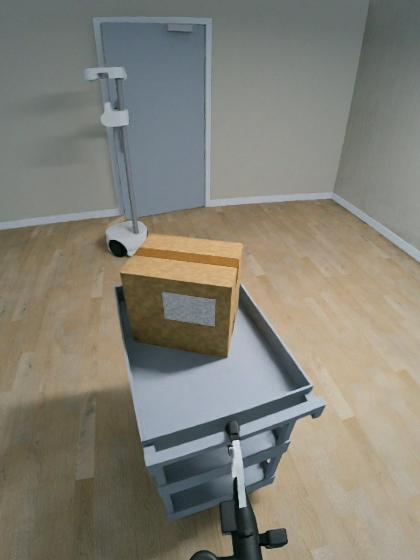

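Request:
move(
  blocking=false,
  r1={"base":{"translate_m":-0.17,"strafe_m":-0.177},"joints":{"wrist_yaw_rad":0.58},"speeds":{"wrist_yaw_rad":0.13},"pace":"slow","contact_limits":{"translate_m":0.8}},
)

Request:
wait(
  seconds=2.7,
)

Request:
wait(
  seconds=0.6,
)

Request:
move(
  blocking=false,
  r1={"base":{"translate_m":-0.115,"strafe_m":-0.215},"joints":{"wrist_yaw_rad":0.85},"speeds":{"wrist_yaw_rad":0.13},"pace":"slow","contact_limits":{"translate_m":0.8}},
)

Request:
wait(
  seconds=2.9,
  cameras=["r1_head_left_camera","r1_wrist_camera","r2_head_camera"],
)

Scene clock: 362.93 s.
earlier move: r1 done
move: r1 moving
r1.base_odometry: x=-1.557 y=+2.210 heading=-0.258
r1.turned_by_wheels: +0.002
r1.turned_by_imu: +0.002
r1.base_tilt: forward=-1.5 right=+1.3
r1.lidar_m: 0.60 0.87 1.15 1.89 1.96 2.53 1.75 1.79 3.02 2.83 1.31 0.77
r1.base_status: translate_m moving; strafe_m moving
r1.joint_positions: lift_m=+0.970 arm_m=+0.195 wrist_yaw_rad=+0.321 wrist_pitch_rad=+0.002 wrist_roll_rad=+0.000 gripper_m=-0.019
r1.joint_status: wrist_yaw_rad moving
r1.measured_speeds: translate_m=-0.035 strafe_m=-0.036 rotate_rad=-0.002 lift_m=+0.000 arm_m=+0.000 wrist_yaw_rad=+0.120 wrist_pitch_rad=+0.000 wrist_roll_rad=+0.000
r1.motor_effort: lift_m=+24(24) arm_m=-7(7) wheel_0=+7(12) wheel_1=-5(8) wheel_2=+20(20)
r1.servo_current: wrist_yaw_rad=52(72) wrist_pitch_rad=46(52) wrist_roll_rad=52(59) gripper_m=46(59)
r1.contact_limits: arm_m 0; translate_m 0.8
r1.hand_pose: x=+0.6674 y=+0.0079 z=+1.1472 quat_wxyz=(+0.987, +0.000, +0.001, +0.160) (m; r1's base frame)
r1.wrist_depth_mm: - - 250 167 244 241 238 / - - 252 167 245 241 239 / - - 252 171 245 241 239 / - - 252 170 246 243 240 / - - 253 170 246 243 241 / - - 186 171 247 244 241 / - 139 252 168 247 243 242
r2: as last shown
r2.lidar_m: 0.36 0.39 2.29 2.04 2.06 2.31 2.07 2.10 2.54 2.67 2.69 0.46
r2.servo_current: wrist_yaw_rad=52(72) wrist_pitch_rad=111(117) wrist_roll_rad=39(59) gripper_m=104(104)
r2.wrist_depth_mm: - - - 296 306 315 312 / - - - 283 - 1983 480 / - - 218 273 - - - / - - 209 265 - 831 - / - - 201 255 - 831 - / - - 191 245 186 - - / - - 554 - - - -
pictures: none

Scene clock: 365.63 s.
earlier move: r1 moving
r1.base_odometry: x=-1.753 y=+2.090 heading=-0.257
r1.turned_by_wheels: +0.001
r1.turned_by_imu: +0.004
r1.base_tilt: forward=-1.6 right=+1.2
r1.lidar_m: 0.58 0.63 1.37 2.04 2.10 2.76 1.58 1.62 2.87 2.65 1.58 0.84
r1.base_status: translate_m moving; strafe_m moving
r1.joint_positions: lift_m=+0.970 arm_m=+0.195 wrist_yaw_rad=+0.589 wrist_pitch_rad=+0.002 wrist_roll_rad=+0.000 gripper_m=-0.019
r1.joint_status: all done
r1.measured_speeds: translate_m=-0.017 strafe_m=-0.018 rotate_rad=-0.001 lift_m=+0.000 arm_m=+0.000 wrist_yaw_rad=+0.004 wrist_pitch_rad=+0.000 wrist_roll_rad=+0.000
r1.motor_effort: lift_m=+24(24) arm_m=-7(7) wheel_0=+19(19) wheel_1=-1(11) wheel_2=+21(21)
r1.servo_current: wrist_yaw_rad=65(98) wrist_pitch_rad=39(52) wrist_roll_rad=46(72) gripper_m=52(59)
r1.contact_limits: arm_m 0; translate_m 0.8
r1.hand_pose: x=+0.6545 y=+0.0876 z=+1.1472 quat_wxyz=(+0.957, +0.000, +0.001, +0.290) (m; r1's base frame)
r1.wrist_depth_mm: - - 253 179 237 229 224 / - - 254 176 238 230 224 / - - 255 174 239 231 225 / - - 256 173 239 231 226 / - - 256 173 241 232 226 / - - 185 169 239 233 228 / - 137 257 169 163 232 229
r2.base_odometry: x=+0.049 y=-0.819 heading=-2.297
r2.turned_by_wheels: +0.000
r2.turned_by_imu: +0.000
r2.base_tilt: forward=-0.7 right=+0.1
r2.lidar_m: 0.37 0.38 2.32 2.03 2.05 2.34 2.09 2.08 2.57 2.68 2.69 0.46
r2.base_status: not commanded
r2.joint_positions: lift_m=+0.619 arm_m=+0.000 wrist_yaw_rad=+0.005 wrist_pitch_rad=-0.021 wrist_roll_rad=+1.568 gripper_m=+0.041
r2.joint_status: not commanded
r2.measured_speeds: all 0
r2.motor_effort: lift_m=+8(8) arm_m=-4(4) wheel_0=-1(1) wheel_1=-4(5) wheel_2=+9(10)
r2.servo_current: wrist_yaw_rad=46(72) wrist_pitch_rad=111(117) wrist_roll_rad=39(59) gripper_m=91(104)
r2.hand_pose: x=+0.4597 y=-0.0859 z=+0.8030 quat_wxyz=(+0.708, +0.706, -0.005, +0.009) (m; r2's base frame)
r2.wrist_depth_mm: - - - 296 306 314 309 / - - - 286 - 1983 480 / - - 217 274 - - - / - - 209 265 - 842 - / - - 200 255 - 831 - / - - 191 245 186 - - / - - 554 - - - -
wait: 2.70 s; no rest
pictures: none

Scene clock: 366.13 s.
earlier move: r1 done
r1.base_odometry: x=-1.755 y=+2.089 heading=-0.257
r1.turned_by_wheels: +0.000
r1.turned_by_imu: +0.000
r1.base_tilt: forward=-1.5 right=+1.2
r1.lidar_m: 0.58 0.65 1.37 2.04 2.11 2.76 1.57 1.62 2.84 2.66 1.59 0.87
r1.base_status: done
r1.joint_positions: lift_m=+0.970 arm_m=+0.195 wrist_yaw_rad=+0.590 wrist_pitch_rad=+0.002 wrist_roll_rad=+0.000 gripper_m=-0.019
r1.joint_status: all done
r1.measured_speeds: all 0
r1.motor_effort: lift_m=+24(24) arm_m=-7(7) wheel_0=+18(20) wheel_1=-1(11) wheel_2=+18(21)
r1.servo_current: wrist_yaw_rad=65(98) wrist_pitch_rad=33(52) wrist_roll_rad=52(72) gripper_m=59(59)
r1.contact_limits: arm_m 0; translate_m 0.8
r1.hand_pose: x=+0.6544 y=+0.0878 z=+1.1472 quat_wxyz=(+0.957, +0.000, +0.001, +0.291) (m; r1's base frame)
r1.wrist_depth_mm: - - 253 180 237 229 224 / - - 254 177 238 230 224 / - - 254 175 239 230 225 / - - 256 174 239 232 227 / - - 256 173 241 231 226 / - - 185 169 238 234 227 / - 137 257 169 163 232 229
r2.base_odometry: x=+0.049 y=-0.819 heading=-2.297
r2.turned_by_wheels: +0.000
r2.turned_by_imu: +0.000
r2.base_tilt: forward=-0.7 right=+0.1
r2.lidar_m: 0.36 0.37 2.30 2.04 2.06 2.34 2.08 2.10 2.56 2.69 2.70 0.46
r2.base_status: not commanded
r2.joint_positions: lift_m=+0.619 arm_m=+0.000 wrist_yaw_rad=+0.005 wrist_pitch_rad=-0.021 wrist_roll_rad=+1.568 gripper_m=+0.041
r2.joint_status: not commanded
r2.measured_speeds: all 0
r2.motor_effort: lift_m=+8(8) arm_m=-4(4) wheel_0=+0(1) wheel_1=-4(5) wheel_2=+9(10)
r2.servo_current: wrist_yaw_rad=52(72) wrist_pitch_rad=111(124) wrist_roll_rad=59(59) gripper_m=98(104)
r2.hand_pose: x=+0.4597 y=-0.0859 z=+0.8030 quat_wxyz=(+0.708, +0.706, -0.005, +0.009) (m; r2's base frame)
r2.wrist_depth_mm: - - - 294 307 317 312 / - - - 286 - 1921 480 / - - 218 273 - - - / - - 208 265 - 831 - / - - 200 255 - 831 - / - - 191 246 185 - - / - - 559 - - - -
wait: 0.50 of 0.6 s (r1 has come to rest)
pictures: none

Scene clock: 366.63 s.
move: r1 moving
r1.base_odometry: x=-1.763 y=+2.080 heading=-0.255
r1.turned_by_wheels: +0.002
r1.turned_by_imu: +0.006
r1.base_tilt: forward=-1.6 right=+1.3
r1.lidar_m: 0.58 0.62 1.39 2.05 2.12 2.76 1.57 4.10 2.84 2.64 1.61 0.86
r1.base_status: translate_m moving; strafe_m moving
r1.joint_positions: lift_m=+0.970 arm_m=+0.195 wrist_yaw_rad=+0.640 wrist_pitch_rad=+0.002 wrist_roll_rad=+0.000 gripper_m=-0.019
r1.joint_status: wrist_yaw_rad moving
r1.measured_speeds: translate_m=-0.023 strafe_m=-0.046 rotate_rad=-0.001 lift_m=+0.000 arm_m=+0.000 wrist_yaw_rad=+0.127 wrist_pitch_rad=+0.000 wrist_roll_rad=+0.000
r1.motor_effort: lift_m=+24(24) arm_m=-7(7) wheel_0=+11(19) wheel_1=-8(10) wheel_2=+18(21)
r1.servo_current: wrist_yaw_rad=52(65) wrist_pitch_rad=26(52) wrist_roll_rad=52(72) gripper_m=46(52)
r1.contact_limits: arm_m 0; translate_m 0.8
r1.hand_pose: x=+0.6496 y=+0.1022 z=+1.1472 quat_wxyz=(+0.949, +0.000, +0.001, +0.315) (m; r1's base frame)
r1.wrist_depth_mm: - - 254 172 236 227 221 / - - 256 171 237 227 221 / - - 256 171 238 229 222 / - - 257 171 238 229 222 / - - 258 170 238 229 221 / - - 184 170 236 229 224 / - 140 256 168 237 227 224
r2: as last shown
r2.lidar_m: 0.36 0.38 2.31 2.02 2.05 2.33 2.09 2.11 2.56 2.69 2.70 0.46
r2.motor_effort: lift_m=+8(8) arm_m=-4(4) wheel_0=-1(1) wheel_1=-4(4) wheel_2=+9(10)
r2.servo_current: wrist_yaw_rad=52(59) wrist_pitch_rad=117(117) wrist_roll_rad=39(52) gripper_m=85(91)
r2.wrist_depth_mm: - - - 294 307 315 312 / - - - 283 - 1983 477 / - - 218 274 - - - / - - 208 264 - 820 - / - - 200 254 - 831 - / - - 191 245 185 - - / - - 549 - - - -
pictures: none

Scene clock: 369.53 s.
earlier move: r1 moving
r1.base_odometry: x=-1.920 y=+1.910 heading=-0.254
r1.turned_by_wheels: +0.001
r1.turned_by_imu: +0.112
r1.base_tilt: forward=-1.6 right=+1.2
r1.lidar_m: 0.57 0.60 1.63 2.25 2.39 3.40 1.48 3.38 2.53 2.45 1.53 0.90
r1.base_status: translate_m moving; strafe_m moving
r1.joint_positions: lift_m=+0.970 arm_m=+0.195 wrist_yaw_rad=+0.860 wrist_pitch_rad=+0.002 wrist_roll_rad=+0.000 gripper_m=-0.019
r1.joint_status: all done
r1.measured_speeds: translate_m=+0.001 strafe_m=-0.007 rotate_rad=+0.000 lift_m=+0.000 arm_m=+0.000 wrist_yaw_rad=+0.000 wrist_pitch_rad=+0.000 wrist_roll_rad=+0.000
r1.motor_effort: lift_m=+24(24) arm_m=-7(7) wheel_0=+16(24) wheel_1=-1(10) wheel_2=+14(21)
r1.servo_current: wrist_yaw_rad=52(85) wrist_pitch_rad=39(52) wrist_roll_rad=39(78) gripper_m=52(65)
r1.contact_limits: arm_m 0; translate_m 0.8
r1.hand_pose: x=+0.6206 y=+0.1614 z=+1.1472 quat_wxyz=(+0.909, +0.000, +0.001, +0.417) (m; r1's base frame)
r1.wrist_depth_mm: - - 265 178 226 210 198 / - - 175 176 228 211 198 / - - 180 174 228 211 200 / - - 267 174 229 211 200 / - - 267 173 230 213 201 / - - 183 169 227 216 202 / - 154 177 169 178 208 203
r2.base_odometry: x=+0.049 y=-0.819 heading=-2.297
r2.turned_by_wheels: +0.000
r2.turned_by_imu: +0.000
r2.base_tilt: forward=-0.7 right=+0.1
r2.lidar_m: 0.38 0.36 2.32 2.02 2.06 2.32 2.09 2.09 2.55 2.68 2.71 0.47
r2.base_status: not commanded
r2.joint_positions: lift_m=+0.619 arm_m=+0.000 wrist_yaw_rad=+0.005 wrist_pitch_rad=-0.021 wrist_roll_rad=+1.568 gripper_m=+0.041
r2.joint_status: not commanded
r2.measured_speeds: all 0
r2.motor_effort: lift_m=+8(8) arm_m=-4(4) wheel_0=-1(1) wheel_1=-4(4) wheel_2=+9(10)
r2.servo_current: wrist_yaw_rad=46(65) wrist_pitch_rad=111(124) wrist_roll_rad=59(65) gripper_m=91(98)
r2.hand_pose: x=+0.4597 y=-0.0859 z=+0.8030 quat_wxyz=(+0.708, +0.706, -0.005, +0.009) (m; r2's base frame)
r2.wrist_depth_mm: - - - 294 306 315 310 / - - - 285 - 1983 484 / - - 218 274 - - - / - - 209 265 - 842 - / - - 201 254 - 820 - / - - 191 246 185 - - / - - 554 - - - -
wait: 2.90 s; no rest
pictures: r1_head_left_camera, r1_wrist_camera, r2_head_camera
Images, in order (width x height): r1_head_left_camera 420x672, r1_wrist_camera 616x392, r2_head_camera 420x560.

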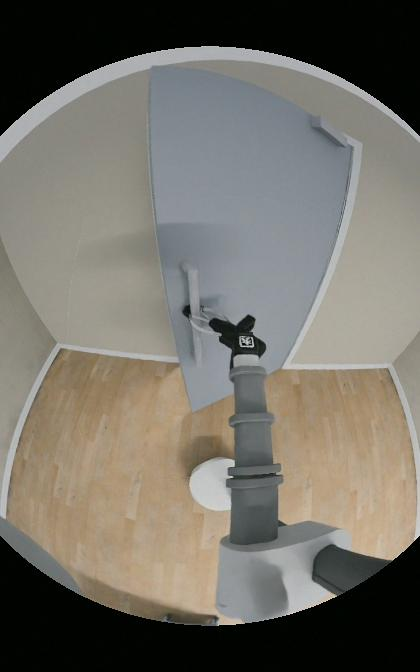

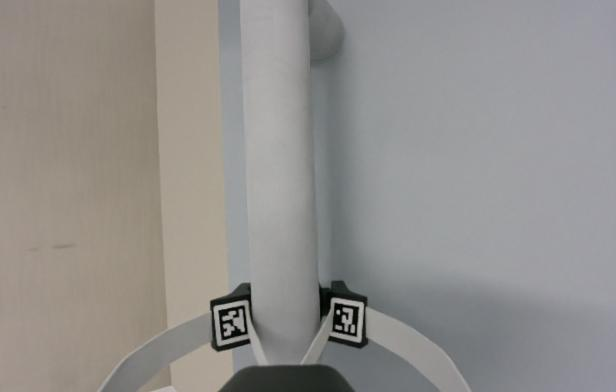

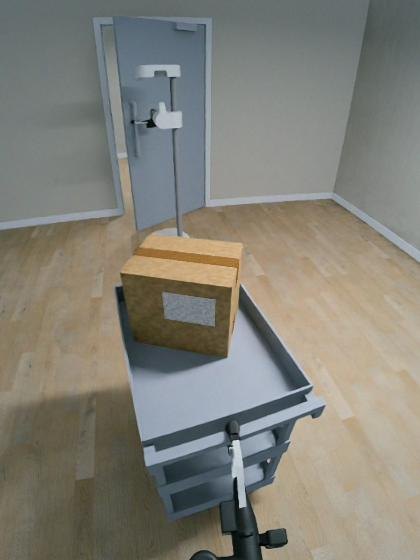

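Request:
move(
  blocking=false,
  r1={"base":{"translate_m":-0.125,"strafe_m":-0.3},"joints":{"wrist_yaw_rad":0.98},"speeds":{"wrist_yaw_rad":0.1},"pace":"slow","contact_limits":{"translate_m":0.9}},
)

Request:
wait(
  seconds=4.2,
  cameras=["r1_head_left_camera","r1_wrist_camera","r2_head_camera"],
)

Scene clock: 377.80 s.
earlier move: r1 done
move: r1 moving
r1.base_odometry: x=-1.927 y=+1.900 heading=-0.252
r1.turned_by_wheels: +0.002
r1.turned_by_imu: +0.009
r1.base_tilt: forward=-1.5 right=+1.2
r1.lidar_m: 0.56 0.60 1.69 2.26 2.41 1.59 1.49 3.35 2.52 2.45 1.52 0.88
r1.base_status: translate_m moving; strafe_m moving
r1.joint_positions: lift_m=+0.970 arm_m=+0.195 wrist_yaw_rad=+0.896 wrist_pitch_rad=+0.002 wrist_roll_rad=+0.000 gripper_m=-0.019
r1.joint_status: wrist_yaw_rad moving
r1.measured_speeds: translate_m=-0.019 strafe_m=-0.044 rotate_rad=+0.001 lift_m=+0.000 arm_m=+0.000 wrist_yaw_rad=+0.098 wrist_pitch_rad=+0.000 wrist_roll_rad=+0.000
r1.motor_effort: lift_m=+24(24) arm_m=-7(7) wheel_0=+15(18) wheel_1=-7(8) wheel_2=+16(18)
r1.servo_current: wrist_yaw_rad=39(72) wrist_pitch_rad=52(52) wrist_roll_rad=52(52) gripper_m=52(59)
r1.contact_limits: arm_m 0; translate_m 0.9
r1.hand_pose: x=+0.6146 y=+0.1705 z=+1.1472 quat_wxyz=(+0.901, +0.000, +0.001, +0.433) (m; r1's base frame)
r1.wrist_depth_mm: - - 270 172 227 208 196 / - - 271 172 228 211 197 / - - 271 171 229 209 198 / - - 271 171 229 211 198 / - - 270 170 230 212 200 / - - 186 170 223 212 200 / - - 179 168 179 207 201
r2: as last shown
r2.turned_by_imu: +0.001
r2.lidar_m: 0.36 0.37 2.29 2.03 2.03 2.33 2.10 2.10 2.59 2.68 2.71 0.46
r2.motor_effort: lift_m=+8(8) arm_m=-4(4) wheel_0=+0(1) wheel_1=-4(4) wheel_2=+9(9)
r2.servo_current: wrist_yaw_rad=46(72) wrist_pitch_rad=117(117) wrist_roll_rad=46(59) gripper_m=91(98)
r2.wrist_depth_mm: - - - 294 306 314 312 / - - - 285 - 1983 480 / - - 218 272 - - - / - - 210 264 - 831 - / - - 200 254 - 842 - / - - 191 247 186 - - / - - 554 - - - -
pictures: none

Scene clock: 382.00 s.
earlier move: r1 moving
r1.base_odometry: x=-2.115 y=+1.651 heading=-0.253
r1.turned_by_wheels: +0.000
r1.turned_by_imu: +0.404
r1.base_tilt: forward=-1.5 right=+1.2
r1.lidar_m: 0.61 0.56 2.53 2.60 1.71 1.57 3.41 2.33 2.19 1.63 1.10 0.73
r1.base_status: translate_m moving; strafe_m moving
r1.joint_positions: lift_m=+0.970 arm_m=+0.195 wrist_yaw_rad=+0.988 wrist_pitch_rad=+0.002 wrist_roll_rad=+0.000 gripper_m=-0.019
r1.joint_status: all done
r1.measured_speeds: translate_m=+0.002 strafe_m=+0.000 rotate_rad=+0.005 lift_m=+0.000 arm_m=+0.000 wrist_yaw_rad=+0.000 wrist_pitch_rad=+0.000 wrist_roll_rad=+0.000
r1.motor_effort: lift_m=+24(24) arm_m=-6(7) wheel_0=+10(25) wheel_1=-2(8) wheel_2=+11(24)
r1.servo_current: wrist_yaw_rad=72(78) wrist_pitch_rad=39(52) wrist_roll_rad=52(65) gripper_m=52(65)
r1.contact_limits: arm_m 0; translate_m 0.9
r1.hand_pose: x=+0.5979 y=+0.1926 z=+1.1472 quat_wxyz=(+0.880, +0.000, +0.001, +0.474) (m; r1's base frame)
r1.wrist_depth_mm: - - - 172 209 183 - / - - - 169 216 180 160 / - - - 171 217 182 161 / - - - 171 219 183 163 / - - - 171 220 183 163 / - - 190 170 204 184 164 / - - - 169 211 176 164
r2.base_odometry: x=+0.049 y=-0.819 heading=-2.297
r2.turned_by_wheels: +0.000
r2.turned_by_imu: +0.001
r2.base_tilt: forward=-0.7 right=+0.0
r2.lidar_m: 0.37 0.37 2.31 2.02 2.02 2.33 2.08 2.10 2.56 2.69 2.70 0.45
r2.base_status: not commanded
r2.joint_positions: lift_m=+0.619 arm_m=+0.000 wrist_yaw_rad=+0.005 wrist_pitch_rad=-0.021 wrist_roll_rad=+1.568 gripper_m=+0.041
r2.joint_status: not commanded
r2.measured_speeds: all 0
r2.motor_effort: lift_m=+8(8) arm_m=-4(4) wheel_0=+0(1) wheel_1=-4(4) wheel_2=+9(10)
r2.servo_current: wrist_yaw_rad=65(72) wrist_pitch_rad=111(124) wrist_roll_rad=46(65) gripper_m=98(98)
r2.hand_pose: x=+0.4597 y=-0.0859 z=+0.8030 quat_wxyz=(+0.708, +0.706, -0.005, +0.009) (m; r2's base frame)
r2.wrist_depth_mm: - - - 294 306 314 312 / - - - 283 - 1921 480 / - - 217 273 - - - / - - 208 265 - 831 - / - - 201 255 - 820 - / - - 191 247 185 - - / - - 554 - - - -
wait: 4.20 s; no rest
pictures: r1_head_left_camera, r1_wrist_camera, r2_head_camera
Images, in order (width x height): r1_head_left_camera 420x672, r1_wrist_camera 616x392, r2_head_camera 420x560.

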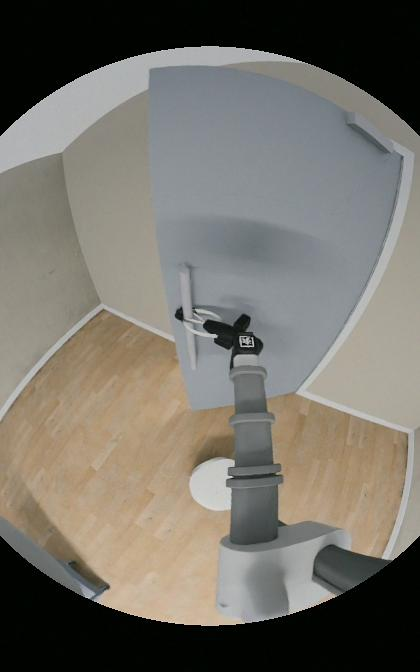

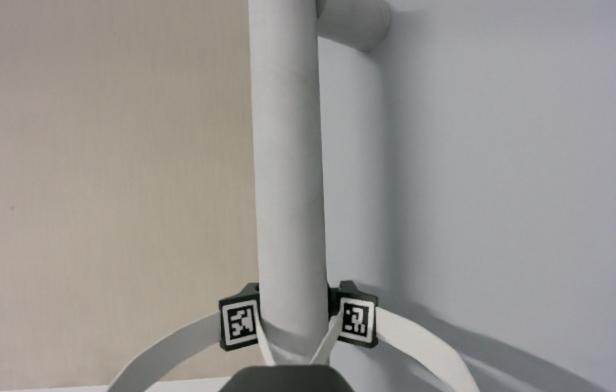

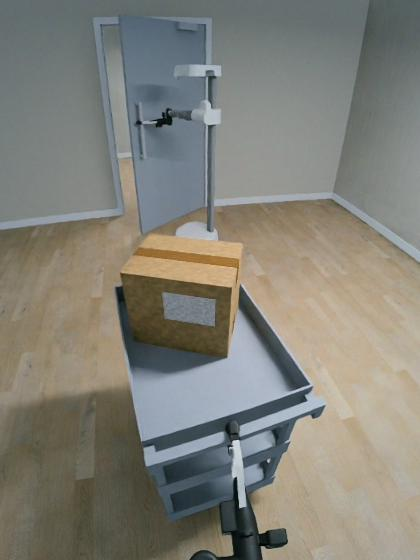

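Request:
move(
  blocking=false,
  r1={"base":{"translate_m":-0.18,"strafe_m":-0.12},"joints":{"wrist_yaw_rad":0.6},"speeds":{"wrist_yaw_rad":0.2},"pace":"slow","contact_limits":{"translate_m":0.9}},
)

Request:
wait(
  seconds=3.2,
  cameras=["r1_head_left_camera","r1_wrist_camera","r2_head_camera"],
)

Scene clock: 392.57 s.
earlier move: r1 done
move: r1 moving
r1.base_odometry: x=-2.129 y=+1.646 heading=-0.250
r1.turned_by_wheels: +0.002
r1.turned_by_imu: +0.035
r1.base_tilt: forward=-1.5 right=+1.2
r1.lidar_m: 0.58 0.56 2.54 2.65 1.67 1.59 3.29 2.30 2.17 1.52 1.07 0.71
r1.base_status: translate_m moving; strafe_m moving
r1.joint_positions: lift_m=+0.970 arm_m=+0.195 wrist_yaw_rad=+0.917 wrist_pitch_rad=+0.002 wrist_roll_rad=+0.000 gripper_m=-0.019
r1.joint_status: wrist_yaw_rad moving
r1.measured_speeds: translate_m=-0.042 strafe_m=-0.033 rotate_rad=+0.003 lift_m=+0.000 arm_m=+0.000 wrist_yaw_rad=-0.177 wrist_pitch_rad=+0.000 wrist_roll_rad=+0.000
r1.motor_effort: lift_m=+24(24) arm_m=-7(7) wheel_0=+17(18) wheel_1=-4(6) wheel_2=+18(19)
r1.servo_current: wrist_yaw_rad=169(189) wrist_pitch_rad=39(46) wrist_roll_rad=46(59) gripper_m=52(59)
r1.contact_limits: arm_m 0; translate_m 0.9
r1.hand_pose: x=+0.6110 y=+0.1757 z=+1.1472 quat_wxyz=(+0.897, +0.000, +0.001, +0.443) (m; r1's base frame)
r1.wrist_depth_mm: - - - 175 210 183 - / - - - 169 214 180 162 / - - - 173 216 181 162 / - - - 172 217 183 164 / - - - 171 219 183 164 / - - 187 172 203 185 165 / - - 183 169 210 177 165
r2: as last shown
r2.lidar_m: 0.37 0.37 2.29 2.03 2.04 2.34 2.09 2.10 2.55 2.69 2.72 0.47
r2.motor_effort: lift_m=+8(8) arm_m=-4(4) wheel_0=-1(1) wheel_1=-4(4) wheel_2=+9(9)
r2.servo_current: wrist_yaw_rad=52(65) wrist_pitch_rad=111(117) wrist_roll_rad=46(52) gripper_m=91(98)
r2.wrist_depth_mm: - - - 296 306 315 312 / - - - 285 - 1983 480 / - - 217 273 - - - / - - 209 264 - 831 - / - - 200 255 - 831 - / - - 191 247 186 - - / - - 554 - - - -
pictures: none

Scene clock: 395.50 s.
earlier move: r1 off_target
r1.base_odometry: x=-2.319 y=+1.580 heading=-0.250
r1.turned_by_wheels: +0.000
r1.turned_by_imu: +0.302
r1.base_tilt: forward=-1.5 right=+1.2
r1.lidar_m: 0.56 2.07 2.67 3.11 1.60 4.23 2.39 2.05 2.04 1.19 0.85 0.65
r1.base_status: done
r1.joint_positions: lift_m=+0.970 arm_m=+0.195 wrist_yaw_rad=+0.622 wrist_pitch_rad=+0.002 wrist_roll_rad=+0.000 gripper_m=-0.019
r1.joint_status: wrist_yaw_rad off_target (ended at +0.622, target +0.600)
r1.measured_speeds: all 0
r1.on_its_own: wrist_yaw_rad is at rest, and its servo_current (137 mA) is outside its rest range (0 to 104 mA)
r1.motor_effort: lift_m=+24(24) arm_m=-6(7) wheel_0=+11(21) wheel_1=+0(9) wheel_2=+16(27)
r1.servo_current: wrist_yaw_rad=137(280) wrist_pitch_rad=39(46) wrist_roll_rad=65(65) gripper_m=59(59)
r1.contact_limits: arm_m 0; translate_m 0.9
r1.hand_pose: x=+0.6515 y=+0.0970 z=+1.1472 quat_wxyz=(+0.952, +0.000, +0.001, +0.306) (m; r1's base frame)
r1.wrist_depth_mm: - - - 174 213 185 166 / - - - 168 216 181 167 / - - - 172 218 186 168 / - - - 172 219 187 169 / - - - 171 220 188 170 / - - 186 171 206 189 171 / - - - 169 212 182 -
r2.base_odometry: x=+0.049 y=-0.819 heading=-2.297
r2.turned_by_wheels: +0.000
r2.turned_by_imu: +0.000
r2.base_tilt: forward=-0.7 right=+0.0
r2.lidar_m: 0.37 0.39 2.30 2.04 2.03 2.33 2.08 2.09 2.55 2.69 2.69 0.46
r2.base_status: not commanded
r2.joint_positions: lift_m=+0.619 arm_m=+0.000 wrist_yaw_rad=+0.005 wrist_pitch_rad=-0.021 wrist_roll_rad=+1.568 gripper_m=+0.041
r2.joint_status: not commanded
r2.measured_speeds: all 0
r2.motor_effort: lift_m=+8(8) arm_m=-4(4) wheel_0=-1(1) wheel_1=-4(4) wheel_2=+9(10)
r2.servo_current: wrist_yaw_rad=46(65) wrist_pitch_rad=117(124) wrist_roll_rad=39(59) gripper_m=98(98)
r2.hand_pose: x=+0.4597 y=-0.0859 z=+0.8030 quat_wxyz=(+0.708, +0.706, -0.005, +0.009) (m; r2's base frame)
r2.wrist_depth_mm: - - - 296 306 314 310 / - - - 285 - 1983 480 / - - 218 273 - - - / - - 209 265 - 831 - / - - 200 255 - 820 - / - - 191 246 185 - - / - - 554 - - - -
wait: 2.93 of 3.2 s (r1 has come to rest)
pictures: r1_head_left_camera, r1_wrist_camera, r2_head_camera
Images, in order (width x height): r1_head_left_camera 420x672, r1_wrist_camera 616x392, r2_head_camera 420x560.

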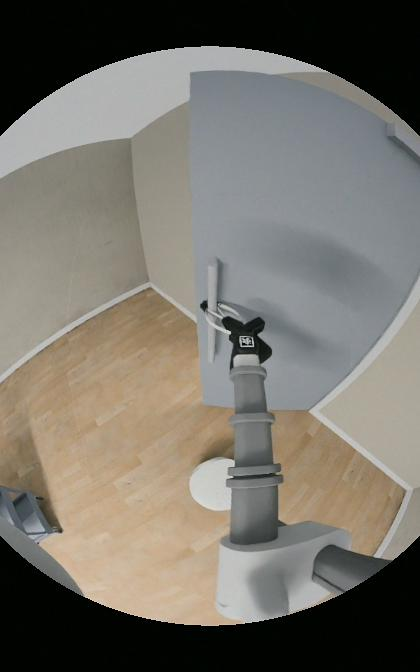

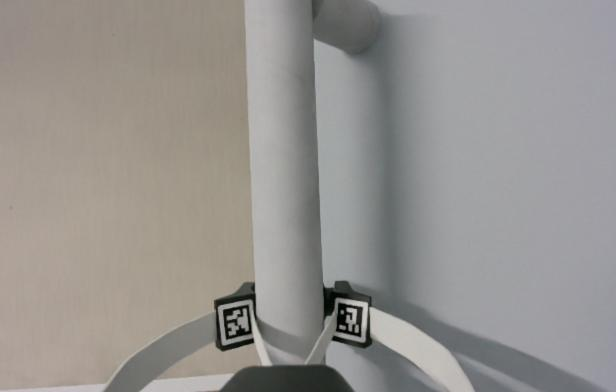

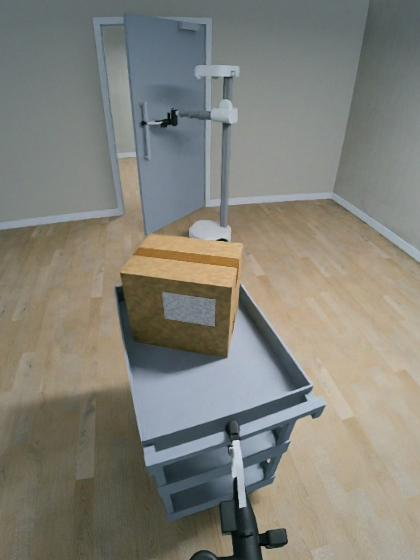

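Request:
move(
  blocking=false,
  r1={"base":{"translate_m":-0.35,"strafe_m":-0.1},"pace":"slow","contact_limits":{"translate_m":0.9}},
)

Request:
wait(
  seconds=4.5,
  cameras=["r1_head_left_camera","r1_wrist_camera","r2_head_camera"],
)

Scene clock: 401.77 s.
move: r1 moving
r1.base_odometry: x=-2.332 y=+1.579 heading=-0.249
r1.turned_by_wheels: +0.002
r1.turned_by_imu: +0.006
r1.base_tilt: forward=-1.5 right=+1.2
r1.lidar_m: 0.60 2.09 2.70 3.13 1.60 4.15 2.39 2.06 2.02 1.20 0.88 0.66
r1.base_status: translate_m moving; strafe_m moving
r1.joint_positions: lift_m=+0.970 arm_m=+0.195 wrist_yaw_rad=+0.622 wrist_pitch_rad=+0.002 wrist_roll_rad=+0.000 gripper_m=-0.019
r1.joint_status: not commanded
r1.measured_speeds: translate_m=-0.046 strafe_m=-0.016 rotate_rad=+0.000 lift_m=+0.000 arm_m=+0.000 wrist_yaw_rad=+0.000 wrist_pitch_rad=+0.000 wrist_roll_rad=+0.000
r1.motor_effort: lift_m=+24(24) arm_m=-7(7) wheel_0=+5(11) wheel_1=-5(7) wheel_2=+23(23)
r1.servo_current: wrist_yaw_rad=130(137) wrist_pitch_rad=39(46) wrist_roll_rad=33(59) gripper_m=52(59)
r1.contact_limits: arm_m 0; translate_m 0.9
r1.hand_pose: x=+0.6515 y=+0.0970 z=+1.1472 quat_wxyz=(+0.952, +0.000, +0.001, +0.306) (m; r1's base frame)
r1.wrist_depth_mm: - - - 174 214 185 167 / - - - 168 216 182 167 / - - - 172 217 187 168 / - - - 172 220 187 170 / - - - 172 220 188 171 / - - 187 171 206 193 171 / - - 183 169 212 182 -
r2: as last shown
r2.lidar_m: 0.36 0.38 2.32 2.03 2.04 2.32 2.07 2.09 2.58 2.68 2.72 0.46
r2.motor_effort: lift_m=+8(8) arm_m=-4(4) wheel_0=-1(1) wheel_1=-4(4) wheel_2=+9(9)
r2.servo_current: wrist_yaw_rad=59(59) wrist_pitch_rad=117(117) wrist_roll_rad=46(59) gripper_m=91(104)
r2.wrist_depth_mm: - - - 296 306 315 312 / - - - 285 - 1983 480 / - - 218 273 - - - / - - 209 264 - 831 - / - - 201 255 - 831 - / - - 191 246 186 - - / - - 559 - - - -
pictures: none

Scene clock: 406.13 s.
earlier move: r1 done
r1.base_odometry: x=-2.683 y=+1.569 heading=-0.248
r1.turned_by_wheels: +0.001
r1.turned_by_imu: +0.102
r1.base_tilt: forward=-1.6 right=+1.2
r1.lidar_m: 0.58 2.87 3.02 1.59 1.56 2.99 1.93 1.74 1.77 1.25 1.12 0.74
r1.base_status: done
r1.joint_positions: lift_m=+0.970 arm_m=+0.195 wrist_yaw_rad=+0.620 wrist_pitch_rad=+0.002 wrist_roll_rad=+0.000 gripper_m=-0.019
r1.joint_status: not commanded
r1.measured_speeds: all 0
r1.on_its_own: wrist_yaw_rad is at rest, and its servo_current (117 mA) is outside its rest range (0 to 104 mA)
r1.motor_effort: lift_m=+24(24) arm_m=-7(7) wheel_0=+11(15) wheel_1=-1(8) wheel_2=+18(26)
r1.servo_current: wrist_yaw_rad=117(137) wrist_pitch_rad=46(52) wrist_roll_rad=46(65) gripper_m=52(65)
r1.contact_limits: arm_m 0; translate_m 0.9
r1.hand_pose: x=+0.6517 y=+0.0964 z=+1.1472 quat_wxyz=(+0.952, +0.000, +0.001, +0.305) (m; r1's base frame)
r1.wrist_depth_mm: - - - 177 220 203 185 / - - - 175 222 200 186 / - - - 173 226 200 187 / - - - 172 224 202 188 / - - - 172 224 203 188 / - - 187 169 219 204 190 / - - 184 168 178 199 190
r2.base_odometry: x=+0.049 y=-0.819 heading=-2.297
r2.turned_by_wheels: +0.000
r2.turned_by_imu: +0.001
r2.base_tilt: forward=-0.7 right=+0.1
r2.lidar_m: 0.35 0.35 2.31 2.03 2.05 2.34 2.09 2.10 2.54 2.67 2.68 0.47
r2.base_status: not commanded
r2.joint_positions: lift_m=+0.619 arm_m=+0.000 wrist_yaw_rad=+0.005 wrist_pitch_rad=-0.021 wrist_roll_rad=+1.568 gripper_m=+0.041
r2.joint_status: not commanded
r2.measured_speeds: all 0
r2.motor_effort: lift_m=+8(8) arm_m=-4(4) wheel_0=-1(1) wheel_1=-4(5) wheel_2=+9(10)
r2.servo_current: wrist_yaw_rad=52(65) wrist_pitch_rad=117(124) wrist_roll_rad=52(59) gripper_m=91(104)
r2.hand_pose: x=+0.4597 y=-0.0859 z=+0.8030 quat_wxyz=(+0.708, +0.706, -0.005, +0.009) (m; r2's base frame)
r2.wrist_depth_mm: - - - 296 306 314 312 / - - - 283 - 1921 480 / - - 219 274 - - - / - - 209 265 - 831 - / - - 200 254 - 820 - / - - 191 246 185 - - / - - 554 - - - -
wait: 4.37 of 4.5 s (r1 has come to rest)
pictures: r1_head_left_camera, r1_wrist_camera, r2_head_camera
Images, in order (width x height): r1_head_left_camera 420x672, r1_wrist_camera 616x392, r2_head_camera 420x560.

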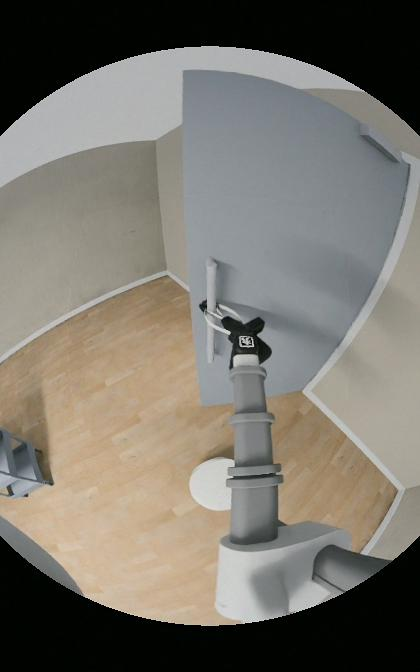

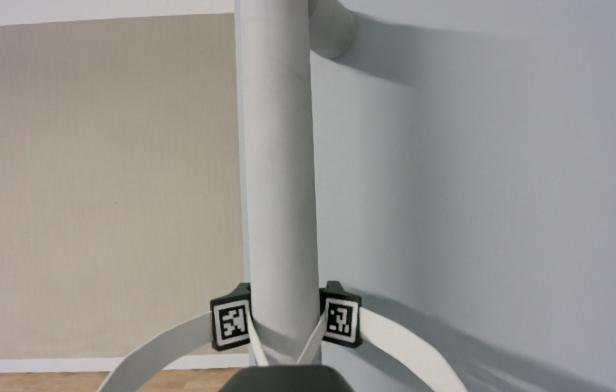

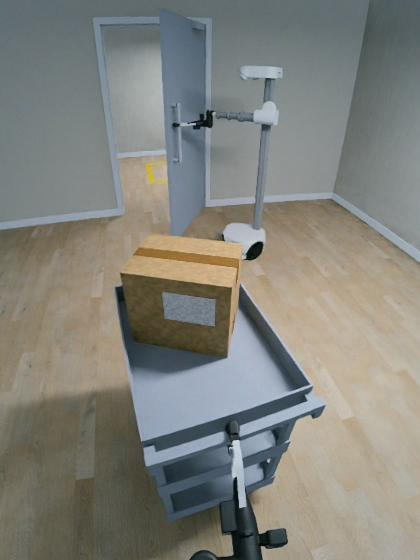

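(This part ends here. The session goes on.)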